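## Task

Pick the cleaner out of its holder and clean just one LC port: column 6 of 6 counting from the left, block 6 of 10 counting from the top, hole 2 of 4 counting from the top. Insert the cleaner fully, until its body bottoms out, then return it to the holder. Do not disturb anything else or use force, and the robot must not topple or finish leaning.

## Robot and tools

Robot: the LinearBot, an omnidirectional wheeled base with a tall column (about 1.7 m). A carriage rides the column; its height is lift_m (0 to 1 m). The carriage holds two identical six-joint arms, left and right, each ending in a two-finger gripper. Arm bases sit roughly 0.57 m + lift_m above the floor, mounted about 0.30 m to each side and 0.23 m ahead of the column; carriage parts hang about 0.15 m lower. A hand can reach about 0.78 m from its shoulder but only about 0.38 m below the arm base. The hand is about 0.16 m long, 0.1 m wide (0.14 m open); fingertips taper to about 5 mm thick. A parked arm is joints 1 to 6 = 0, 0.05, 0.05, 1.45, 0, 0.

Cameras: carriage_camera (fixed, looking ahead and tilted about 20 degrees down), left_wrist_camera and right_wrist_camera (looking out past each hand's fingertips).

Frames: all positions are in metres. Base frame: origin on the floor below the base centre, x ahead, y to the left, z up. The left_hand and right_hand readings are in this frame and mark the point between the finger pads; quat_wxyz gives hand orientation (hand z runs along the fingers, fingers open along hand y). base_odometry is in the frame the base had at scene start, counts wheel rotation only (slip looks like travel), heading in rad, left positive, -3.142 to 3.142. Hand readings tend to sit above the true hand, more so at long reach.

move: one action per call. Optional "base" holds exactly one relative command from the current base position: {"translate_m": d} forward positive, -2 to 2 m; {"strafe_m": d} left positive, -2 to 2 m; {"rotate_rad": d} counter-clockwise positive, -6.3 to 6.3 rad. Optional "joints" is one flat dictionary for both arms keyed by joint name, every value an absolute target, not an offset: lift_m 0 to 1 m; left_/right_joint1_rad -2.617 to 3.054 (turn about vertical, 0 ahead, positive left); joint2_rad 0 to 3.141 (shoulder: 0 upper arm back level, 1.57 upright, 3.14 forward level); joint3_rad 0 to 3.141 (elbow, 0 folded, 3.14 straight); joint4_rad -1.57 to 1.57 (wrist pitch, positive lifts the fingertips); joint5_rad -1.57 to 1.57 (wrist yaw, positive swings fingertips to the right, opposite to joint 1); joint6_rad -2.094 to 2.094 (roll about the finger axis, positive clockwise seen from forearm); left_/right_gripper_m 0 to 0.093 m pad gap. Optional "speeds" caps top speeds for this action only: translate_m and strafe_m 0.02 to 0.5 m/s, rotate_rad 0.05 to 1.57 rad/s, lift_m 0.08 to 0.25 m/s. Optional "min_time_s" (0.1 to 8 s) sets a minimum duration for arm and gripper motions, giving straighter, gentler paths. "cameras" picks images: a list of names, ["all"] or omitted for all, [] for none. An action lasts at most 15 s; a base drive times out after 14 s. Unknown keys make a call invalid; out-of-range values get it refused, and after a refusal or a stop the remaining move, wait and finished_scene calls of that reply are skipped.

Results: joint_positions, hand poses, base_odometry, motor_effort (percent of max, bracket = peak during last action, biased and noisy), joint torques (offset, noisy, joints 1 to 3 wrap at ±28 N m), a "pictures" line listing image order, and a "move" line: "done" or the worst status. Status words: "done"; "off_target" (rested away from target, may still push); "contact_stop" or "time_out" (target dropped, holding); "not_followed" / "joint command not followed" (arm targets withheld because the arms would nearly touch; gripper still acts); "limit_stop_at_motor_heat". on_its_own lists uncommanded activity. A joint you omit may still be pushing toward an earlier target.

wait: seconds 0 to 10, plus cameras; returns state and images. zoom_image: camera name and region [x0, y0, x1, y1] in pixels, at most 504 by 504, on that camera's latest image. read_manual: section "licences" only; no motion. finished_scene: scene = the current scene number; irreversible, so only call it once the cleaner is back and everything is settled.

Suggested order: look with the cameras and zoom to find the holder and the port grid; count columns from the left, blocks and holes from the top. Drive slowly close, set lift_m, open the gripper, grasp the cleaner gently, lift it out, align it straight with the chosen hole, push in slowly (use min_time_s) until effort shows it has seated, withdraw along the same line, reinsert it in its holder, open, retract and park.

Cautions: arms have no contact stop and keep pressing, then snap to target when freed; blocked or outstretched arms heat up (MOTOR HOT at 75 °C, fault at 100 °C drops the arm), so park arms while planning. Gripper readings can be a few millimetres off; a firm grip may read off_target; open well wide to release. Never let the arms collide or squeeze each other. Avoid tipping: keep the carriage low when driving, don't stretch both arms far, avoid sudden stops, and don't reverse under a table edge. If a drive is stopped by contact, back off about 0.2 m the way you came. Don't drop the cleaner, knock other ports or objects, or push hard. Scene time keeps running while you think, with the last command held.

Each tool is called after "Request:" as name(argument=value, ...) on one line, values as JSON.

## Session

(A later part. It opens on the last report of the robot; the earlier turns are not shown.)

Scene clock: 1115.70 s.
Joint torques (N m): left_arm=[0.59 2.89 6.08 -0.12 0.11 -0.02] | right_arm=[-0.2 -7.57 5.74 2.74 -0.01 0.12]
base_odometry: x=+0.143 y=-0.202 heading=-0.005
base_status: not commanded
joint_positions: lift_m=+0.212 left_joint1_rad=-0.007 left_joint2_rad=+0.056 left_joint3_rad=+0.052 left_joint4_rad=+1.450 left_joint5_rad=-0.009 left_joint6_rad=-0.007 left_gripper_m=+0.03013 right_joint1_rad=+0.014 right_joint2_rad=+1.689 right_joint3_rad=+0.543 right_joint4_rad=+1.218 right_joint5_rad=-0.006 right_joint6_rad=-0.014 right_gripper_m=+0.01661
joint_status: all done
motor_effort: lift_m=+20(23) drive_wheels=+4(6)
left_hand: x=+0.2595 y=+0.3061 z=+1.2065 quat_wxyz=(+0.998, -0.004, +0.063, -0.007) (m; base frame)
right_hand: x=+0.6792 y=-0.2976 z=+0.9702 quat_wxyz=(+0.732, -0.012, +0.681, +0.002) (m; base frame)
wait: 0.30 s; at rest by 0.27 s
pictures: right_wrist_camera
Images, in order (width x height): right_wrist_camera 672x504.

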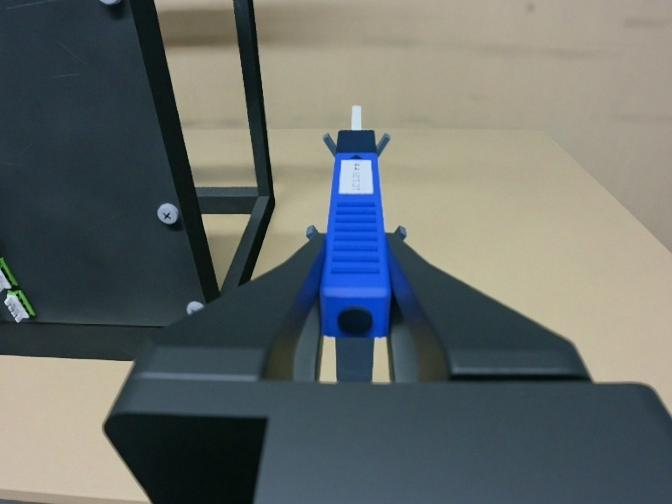

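Request:
move(joints={"lift_m": 0.199}, speeds={"lift_m": 0.08}, cameras=[])

Request:
wait(seconds=0.3, cameras=["right_wrist_camera"])

Request:
zoom_image(camera="right_wrist_camera", region=[256, 60, 456, 360])

Scene clock: 1120.10 s.
Joint torques (N m): left_arm=[0.61 2.93 6.11 -0.11 0.1 -0.03] | right_arm=[-0.23 -7.46 5.7 2.75 -0.01 0.12]
move: done
base_odometry: x=+0.143 y=-0.202 heading=-0.005
base_status: not commanded
joint_positions: lift_m=+0.199 left_joint1_rad=-0.007 left_joint2_rad=+0.056 left_joint3_rad=+0.051 left_joint4_rad=+1.450 left_joint5_rad=-0.009 left_joint6_rad=-0.007 left_gripper_m=+0.03013 right_joint1_rad=+0.014 right_joint2_rad=+1.688 right_joint3_rad=+0.543 right_joint4_rad=+1.218 right_joint5_rad=-0.006 right_joint6_rad=-0.014 right_gripper_m=+0.01661
joint_status: all done
motor_effort: lift_m=+22(23) drive_wheels=+3(6)
left_hand: x=+0.2597 y=+0.3061 z=+1.1934 quat_wxyz=(+0.998, -0.004, +0.063, -0.007) (m; base frame)
right_hand: x=+0.6791 y=-0.2976 z=+0.9577 quat_wxyz=(+0.732, -0.012, +0.681, +0.002) (m; base frame)
pictures: none
No camera images: "cameras" was empty.

Scene clock: 1120.40 s.
Joint torques (N m): left_arm=[0.61 2.91 6.11 -0.1 0.1 -0.02] | right_arm=[-0.23 -7.46 5.7 2.76 -0.02 0.12]
base_odometry: x=+0.143 y=-0.202 heading=-0.005
base_status: not commanded
joint_positions: lift_m=+0.199 left_joint1_rad=-0.007 left_joint2_rad=+0.056 left_joint3_rad=+0.051 left_joint4_rad=+1.450 left_joint5_rad=-0.009 left_joint6_rad=-0.007 left_gripper_m=+0.03013 right_joint1_rad=+0.014 right_joint2_rad=+1.688 right_joint3_rad=+0.543 right_joint4_rad=+1.218 right_joint5_rad=-0.006 right_joint6_rad=-0.014 right_gripper_m=+0.01661
joint_status: all done
motor_effort: lift_m=+20(23) drive_wheels=+4(6)
left_hand: x=+0.2597 y=+0.3061 z=+1.1934 quat_wxyz=(+0.998, -0.004, +0.063, -0.007) (m; base frame)
right_hand: x=+0.6791 y=-0.2976 z=+0.9577 quat_wxyz=(+0.732, -0.012, +0.681, +0.002) (m; base frame)
wait: 0.30 s; at rest by 0.27 s
pictures: right_wrist_camera
Images, in order (width x height): right_wrist_camera 672x504.

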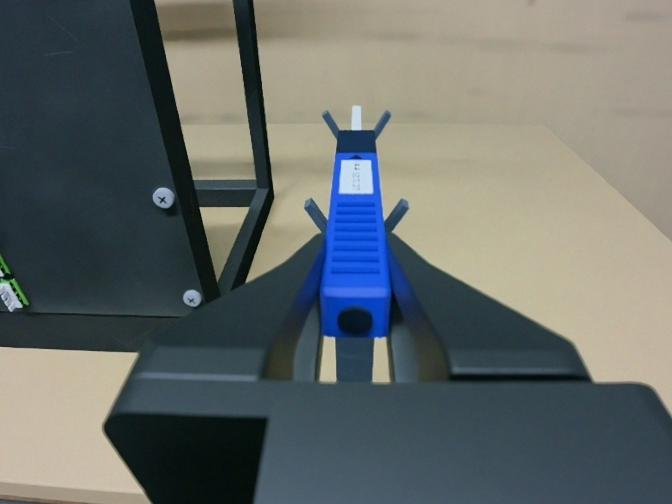

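Scaled by 1.680 from the camera's 672x504 image, which has a finer 960x720 frame.

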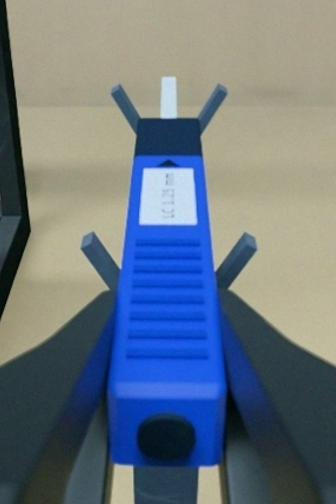

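Request:
move(joints={"lift_m": 0.194}, speeds={"lift_m": 0.08}, cameras=[])

Request:
wait(seconds=0.3, cameras=["right_wrist_camera"])

Request:
zoom_image(camera="right_wrist_camera", region=[256, 60, 456, 360])

Scene clock: 1125.43 s.
Joint torques (N m): left_arm=[0.54 3.1 6.19 -0.1 0.1 -0.01] | right_arm=[-0.21 -7.41 5.68 2.75 -0.01 0.12]
move: done
base_odometry: x=+0.143 y=-0.202 heading=-0.005
base_status: not commanded
joint_positions: lift_m=+0.194 left_joint1_rad=-0.007 left_joint2_rad=+0.056 left_joint3_rad=+0.051 left_joint4_rad=+1.450 left_joint5_rad=-0.009 left_joint6_rad=-0.007 left_gripper_m=+0.03013 right_joint1_rad=+0.014 right_joint2_rad=+1.687 right_joint3_rad=+0.543 right_joint4_rad=+1.218 right_joint5_rad=-0.006 right_joint6_rad=-0.014 right_gripper_m=+0.01661
joint_status: all done
motor_effort: lift_m=+19(22) drive_wheels=+5(6)
left_hand: x=+0.2595 y=+0.3061 z=+1.1883 quat_wxyz=(+0.998, -0.004, +0.063, -0.007) (m; base frame)
right_hand: x=+0.6790 y=-0.2976 z=+0.9531 quat_wxyz=(+0.733, -0.012, +0.680, +0.002) (m; base frame)
pictures: none
No camera images: "cameras" was empty.

Scene clock: 1125.73 s.
Joint torques (N m): left_arm=[0.61 2.99 6.15 -0.11 0.11 -0.02] | right_arm=[-0.21 -7.38 5.68 2.75 -0.01 0.12]
base_odometry: x=+0.143 y=-0.202 heading=-0.005
base_status: not commanded
joint_positions: lift_m=+0.194 left_joint1_rad=-0.007 left_joint2_rad=+0.056 left_joint3_rad=+0.051 left_joint4_rad=+1.450 left_joint5_rad=-0.009 left_joint6_rad=-0.007 left_gripper_m=+0.03013 right_joint1_rad=+0.014 right_joint2_rad=+1.687 right_joint3_rad=+0.543 right_joint4_rad=+1.218 right_joint5_rad=-0.006 right_joint6_rad=-0.014 right_gripper_m=+0.01661
joint_status: all done
motor_effort: lift_m=+22(22) drive_wheels=-3(6)
left_hand: x=+0.2595 y=+0.3061 z=+1.1883 quat_wxyz=(+0.998, -0.004, +0.063, -0.007) (m; base frame)
right_hand: x=+0.6790 y=-0.2976 z=+0.9531 quat_wxyz=(+0.733, -0.012, +0.680, +0.002) (m; base frame)
wait: 0.30 s; at rest by 0.27 s
pictures: right_wrist_camera
Images, in order (width x height): right_wrist_camera 672x504.

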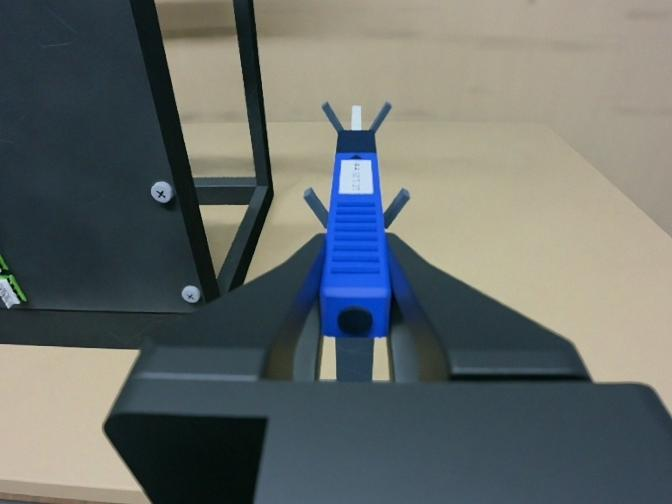

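Scaled by 1.680 from the camera's 672x504 image, which has a finer 960x720 frame.

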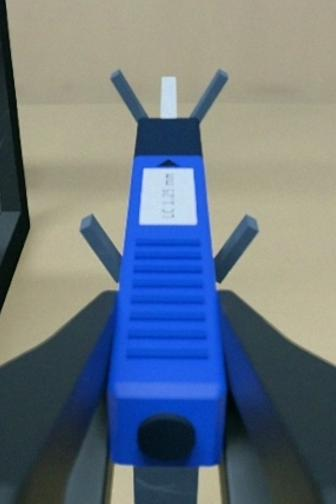

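Request:
move(joints={"lift_m": 0.1925}, speeds={"lift_m": 0.08}, cameras=[])

Request:
wait(seconds=0.3, cameras=["right_wrist_camera"])

Request:
zoom_image(camera="right_wrist_camera", region=[256, 60, 456, 360])

Scene clock: 1130.20 s.
Joint torques (N m): left_arm=[0.59 2.93 6.26 -0.09 0.11 -0.01] | right_arm=[-0.23 -7.41 5.68 2.75 -0.01 0.12]
move: done
base_odometry: x=+0.143 y=-0.202 heading=-0.005
base_status: not commanded
joint_positions: lift_m=+0.193 left_joint1_rad=-0.007 left_joint2_rad=+0.055 left_joint3_rad=+0.050 left_joint4_rad=+1.450 left_joint5_rad=-0.009 left_joint6_rad=-0.007 left_gripper_m=+0.03013 right_joint1_rad=+0.014 right_joint2_rad=+1.687 right_joint3_rad=+0.543 right_joint4_rad=+1.219 right_joint5_rad=-0.006 right_joint6_rad=-0.014 right_gripper_m=+0.01661
joint_status: all done
motor_effort: lift_m=+20(21) drive_wheels=+5(6)
left_hand: x=+0.2595 y=+0.3061 z=+1.1868 quat_wxyz=(+0.998, -0.004, +0.063, -0.007) (m; base frame)
right_hand: x=+0.6790 y=-0.2976 z=+0.9519 quat_wxyz=(+0.733, -0.012, +0.680, +0.002) (m; base frame)
pictures: none
No camera images: "cameras" was empty.

Scene clock: 1130.50 s.
Joint torques (N m): left_arm=[0.62 3.04 6.16 -0.11 0.11 -0.02] | right_arm=[-0.2 -7.36 5.7 2.72 -0.01 0.12]
base_odometry: x=+0.143 y=-0.202 heading=-0.005
base_status: not commanded
joint_positions: lift_m=+0.193 left_joint1_rad=-0.007 left_joint2_rad=+0.055 left_joint3_rad=+0.050 left_joint4_rad=+1.450 left_joint5_rad=-0.009 left_joint6_rad=-0.007 left_gripper_m=+0.03013 right_joint1_rad=+0.014 right_joint2_rad=+1.687 right_joint3_rad=+0.543 right_joint4_rad=+1.219 right_joint5_rad=-0.006 right_joint6_rad=-0.014 right_gripper_m=+0.01661
joint_status: all done
motor_effort: lift_m=+18(21) drive_wheels=+6(6)
left_hand: x=+0.2595 y=+0.3061 z=+1.1868 quat_wxyz=(+0.998, -0.004, +0.063, -0.007) (m; base frame)
right_hand: x=+0.6790 y=-0.2976 z=+0.9519 quat_wxyz=(+0.733, -0.012, +0.680, +0.002) (m; base frame)
wait: 0.30 s; at rest by 0.27 s
pictures: right_wrist_camera
Images, in order (width x height): right_wrist_camera 672x504.

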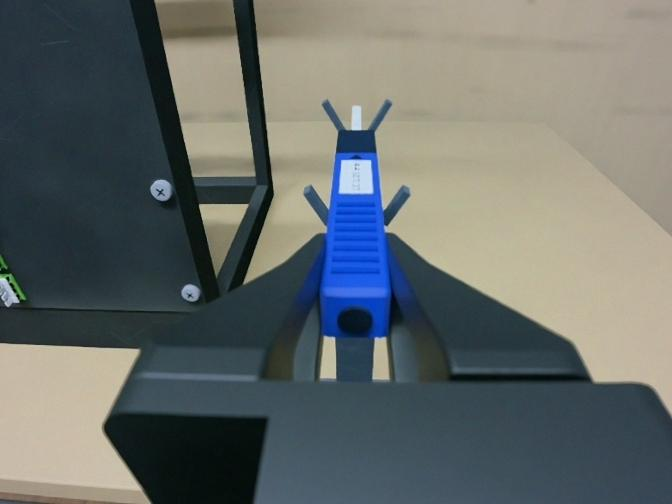

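Scaled by 1.680 from the camera's 672x504 image, which has a finer 960x720 frame.

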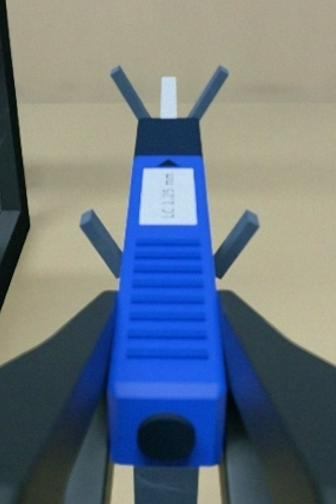

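Request:
move(joints={"right_gripper_m": 0.03}, min_time_s=2, cameras=[])

Request:
wait(seconds=0.5, cameras=["right_wrist_camera"])

Request:
zoom_image(camera="right_wrist_camera", region=[256, 60, 456, 360])

Scene clock: 1138.30 s.
Joint torques (N m): left_arm=[0.61 3.06 6.17 -0.1 0.1 -0.03] | right_arm=[-0.23 -7.38 5.7 2.7 -0.01 0.12]
move: done
base_odometry: x=+0.143 y=-0.202 heading=-0.005
base_status: not commanded
joint_positions: lift_m=+0.193 left_joint1_rad=-0.007 left_joint2_rad=+0.055 left_joint3_rad=+0.050 left_joint4_rad=+1.450 left_joint5_rad=-0.009 left_joint6_rad=-0.007 left_gripper_m=+0.03013 right_joint1_rad=+0.014 right_joint2_rad=+1.687 right_joint3_rad=+0.543 right_joint4_rad=+1.222 right_joint5_rad=-0.006 right_joint6_rad=-0.014 right_gripper_m=+0.02991
joint_status: all done
motor_effort: lift_m=+21(22) drive_wheels=+4(6)
left_hand: x=+0.2595 y=+0.3061 z=+1.1868 quat_wxyz=(+0.998, -0.004, +0.063, -0.007) (m; base frame)
right_hand: x=+0.6789 y=-0.2976 z=+0.9526 quat_wxyz=(+0.734, -0.012, +0.679, +0.002) (m; base frame)
pictures: none
No camera images: "cameras" was empty.

Scene clock: 1138.80 s.
Joint torques (N m): left_arm=[0.61 3 6.15 -0.1 0.08 -0.03] | right_arm=[-0.21 -7.38 5.7 2.71 -0.02 0.12]
base_odometry: x=+0.143 y=-0.202 heading=-0.005
base_status: not commanded
joint_positions: lift_m=+0.193 left_joint1_rad=-0.007 left_joint2_rad=+0.055 left_joint3_rad=+0.050 left_joint4_rad=+1.450 left_joint5_rad=-0.009 left_joint6_rad=-0.007 left_gripper_m=+0.03013 right_joint1_rad=+0.014 right_joint2_rad=+1.687 right_joint3_rad=+0.543 right_joint4_rad=+1.222 right_joint5_rad=-0.006 right_joint6_rad=-0.014 right_gripper_m=+0.02991
joint_status: all done
motor_effort: lift_m=+20(22) drive_wheels=+6(6)
left_hand: x=+0.2595 y=+0.3061 z=+1.1868 quat_wxyz=(+0.998, -0.004, +0.063, -0.007) (m; base frame)
right_hand: x=+0.6789 y=-0.2976 z=+0.9527 quat_wxyz=(+0.734, -0.012, +0.679, +0.002) (m; base frame)
wait: 0.50 s; at rest by 0.27 s
pictures: right_wrist_camera
Images, in order (width x height): right_wrist_camera 672x504.

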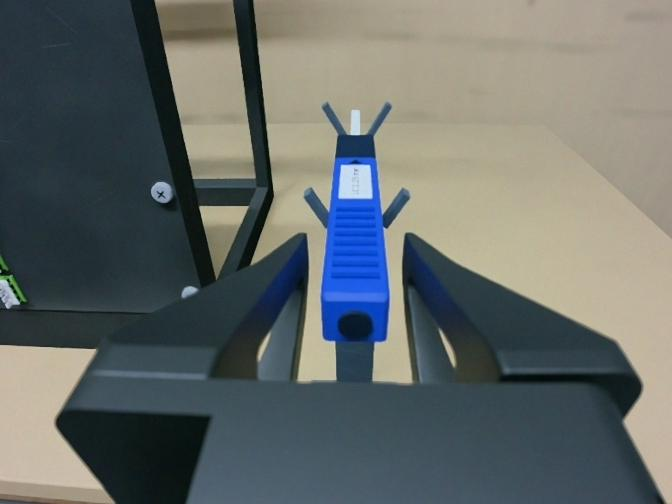

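Scaled by 1.680 from the camera's 672x504 image, which has a finer 960x720 frame.

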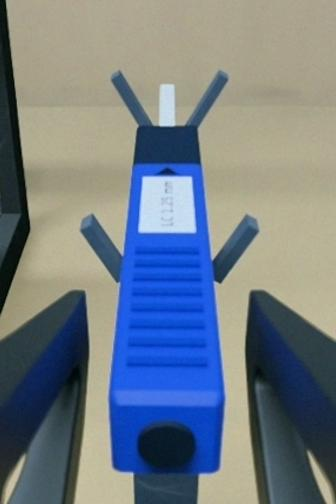

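Request:
move(joints={"right_gripper_m": 0.09}, min_time_s=1.5, cameras=[])

Request:
move(base={"translate_m": -0.2}, speeds={"translate_m": 0.1}, cameras=["carriage_camera", "right_wrist_camera"])

Request:
zoom_image(camera="right_wrist_camera", region=[236, 60, 536, 400])

Scene clock: 1143.73 s.
Joint torques (N m): left_arm=[0.61 3.02 6.16 -0.11 0.11 -0.03] | right_arm=[-0.2 -7.38 5.67 2.7 -0.01 0.12]
move: done
base_odometry: x=+0.143 y=-0.202 heading=-0.005
base_status: not commanded
joint_positions: lift_m=+0.193 left_joint1_rad=-0.007 left_joint2_rad=+0.055 left_joint3_rad=+0.050 left_joint4_rad=+1.450 left_joint5_rad=-0.009 left_joint6_rad=-0.007 left_gripper_m=+0.03013 right_joint1_rad=+0.014 right_joint2_rad=+1.687 right_joint3_rad=+0.543 right_joint4_rad=+1.222 right_joint5_rad=-0.006 right_joint6_rad=-0.014 right_gripper_m=+0.08988
joint_status: all done
motor_effort: lift_m=+20(21) drive_wheels=+5(6)
left_hand: x=+0.2595 y=+0.3061 z=+1.1868 quat_wxyz=(+0.998, -0.004, +0.063, -0.007) (m; base frame)
right_hand: x=+0.6789 y=-0.2976 z=+0.9527 quat_wxyz=(+0.734, -0.012, +0.679, +0.002) (m; base frame)
pictures: none
No camera images: "cameras" was empty.

Scene clock: 1146.43 s.
Joint torques (N m): left_arm=[0.61 3.04 6.24 -0.07 0.1 -0.02] | right_arm=[-0.28 -7.36 5.71 2.67 -0.02 0.12]
move: done
base_odometry: x=-0.057 y=-0.202 heading=-0.005
base_status: done
joint_positions: lift_m=+0.193 left_joint1_rad=-0.007 left_joint2_rad=+0.055 left_joint3_rad=+0.050 left_joint4_rad=+1.449 left_joint5_rad=-0.009 left_joint6_rad=-0.007 left_gripper_m=+0.03013 right_joint1_rad=+0.014 right_joint2_rad=+1.687 right_joint3_rad=+0.543 right_joint4_rad=+1.226 right_joint5_rad=-0.005 right_joint6_rad=-0.014 right_gripper_m=+0.08989
joint_status: not commanded
motor_effort: lift_m=+18(23) drive_wheels=-1(9)
left_hand: x=+0.2598 y=+0.3061 z=+1.1868 quat_wxyz=(+0.998, -0.004, +0.063, -0.007) (m; base frame)
right_hand: x=+0.6788 y=-0.2974 z=+0.9536 quat_wxyz=(+0.735, -0.012, +0.677, +0.002) (m; base frame)
pictures: carriage_camera, right_wrist_camera
Images, in order (width x height): carriage_camera 672x504, right_wrist_camera 672x504.

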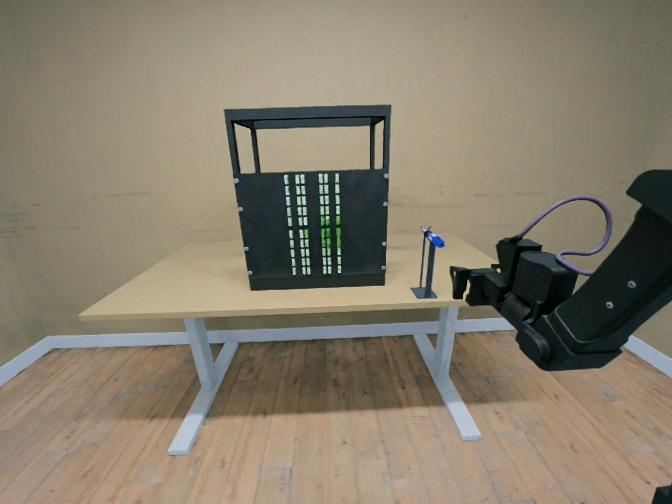

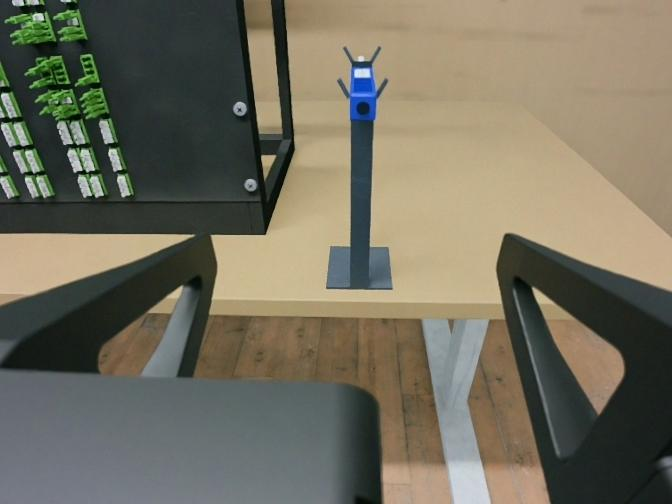

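Scaled by 1.482 from the camera's 672x504 image, which has a finer 960x720 frame.

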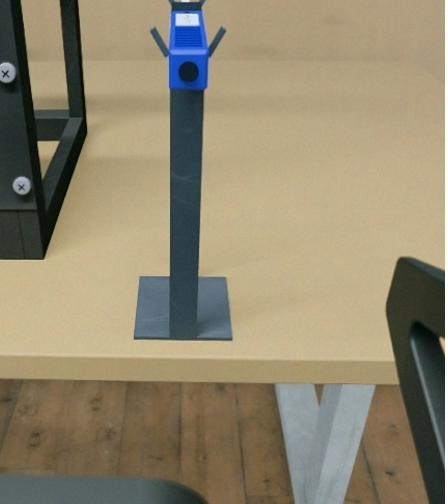

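Request:
finished_scene(scene=1)

The scene is finished: the task was done.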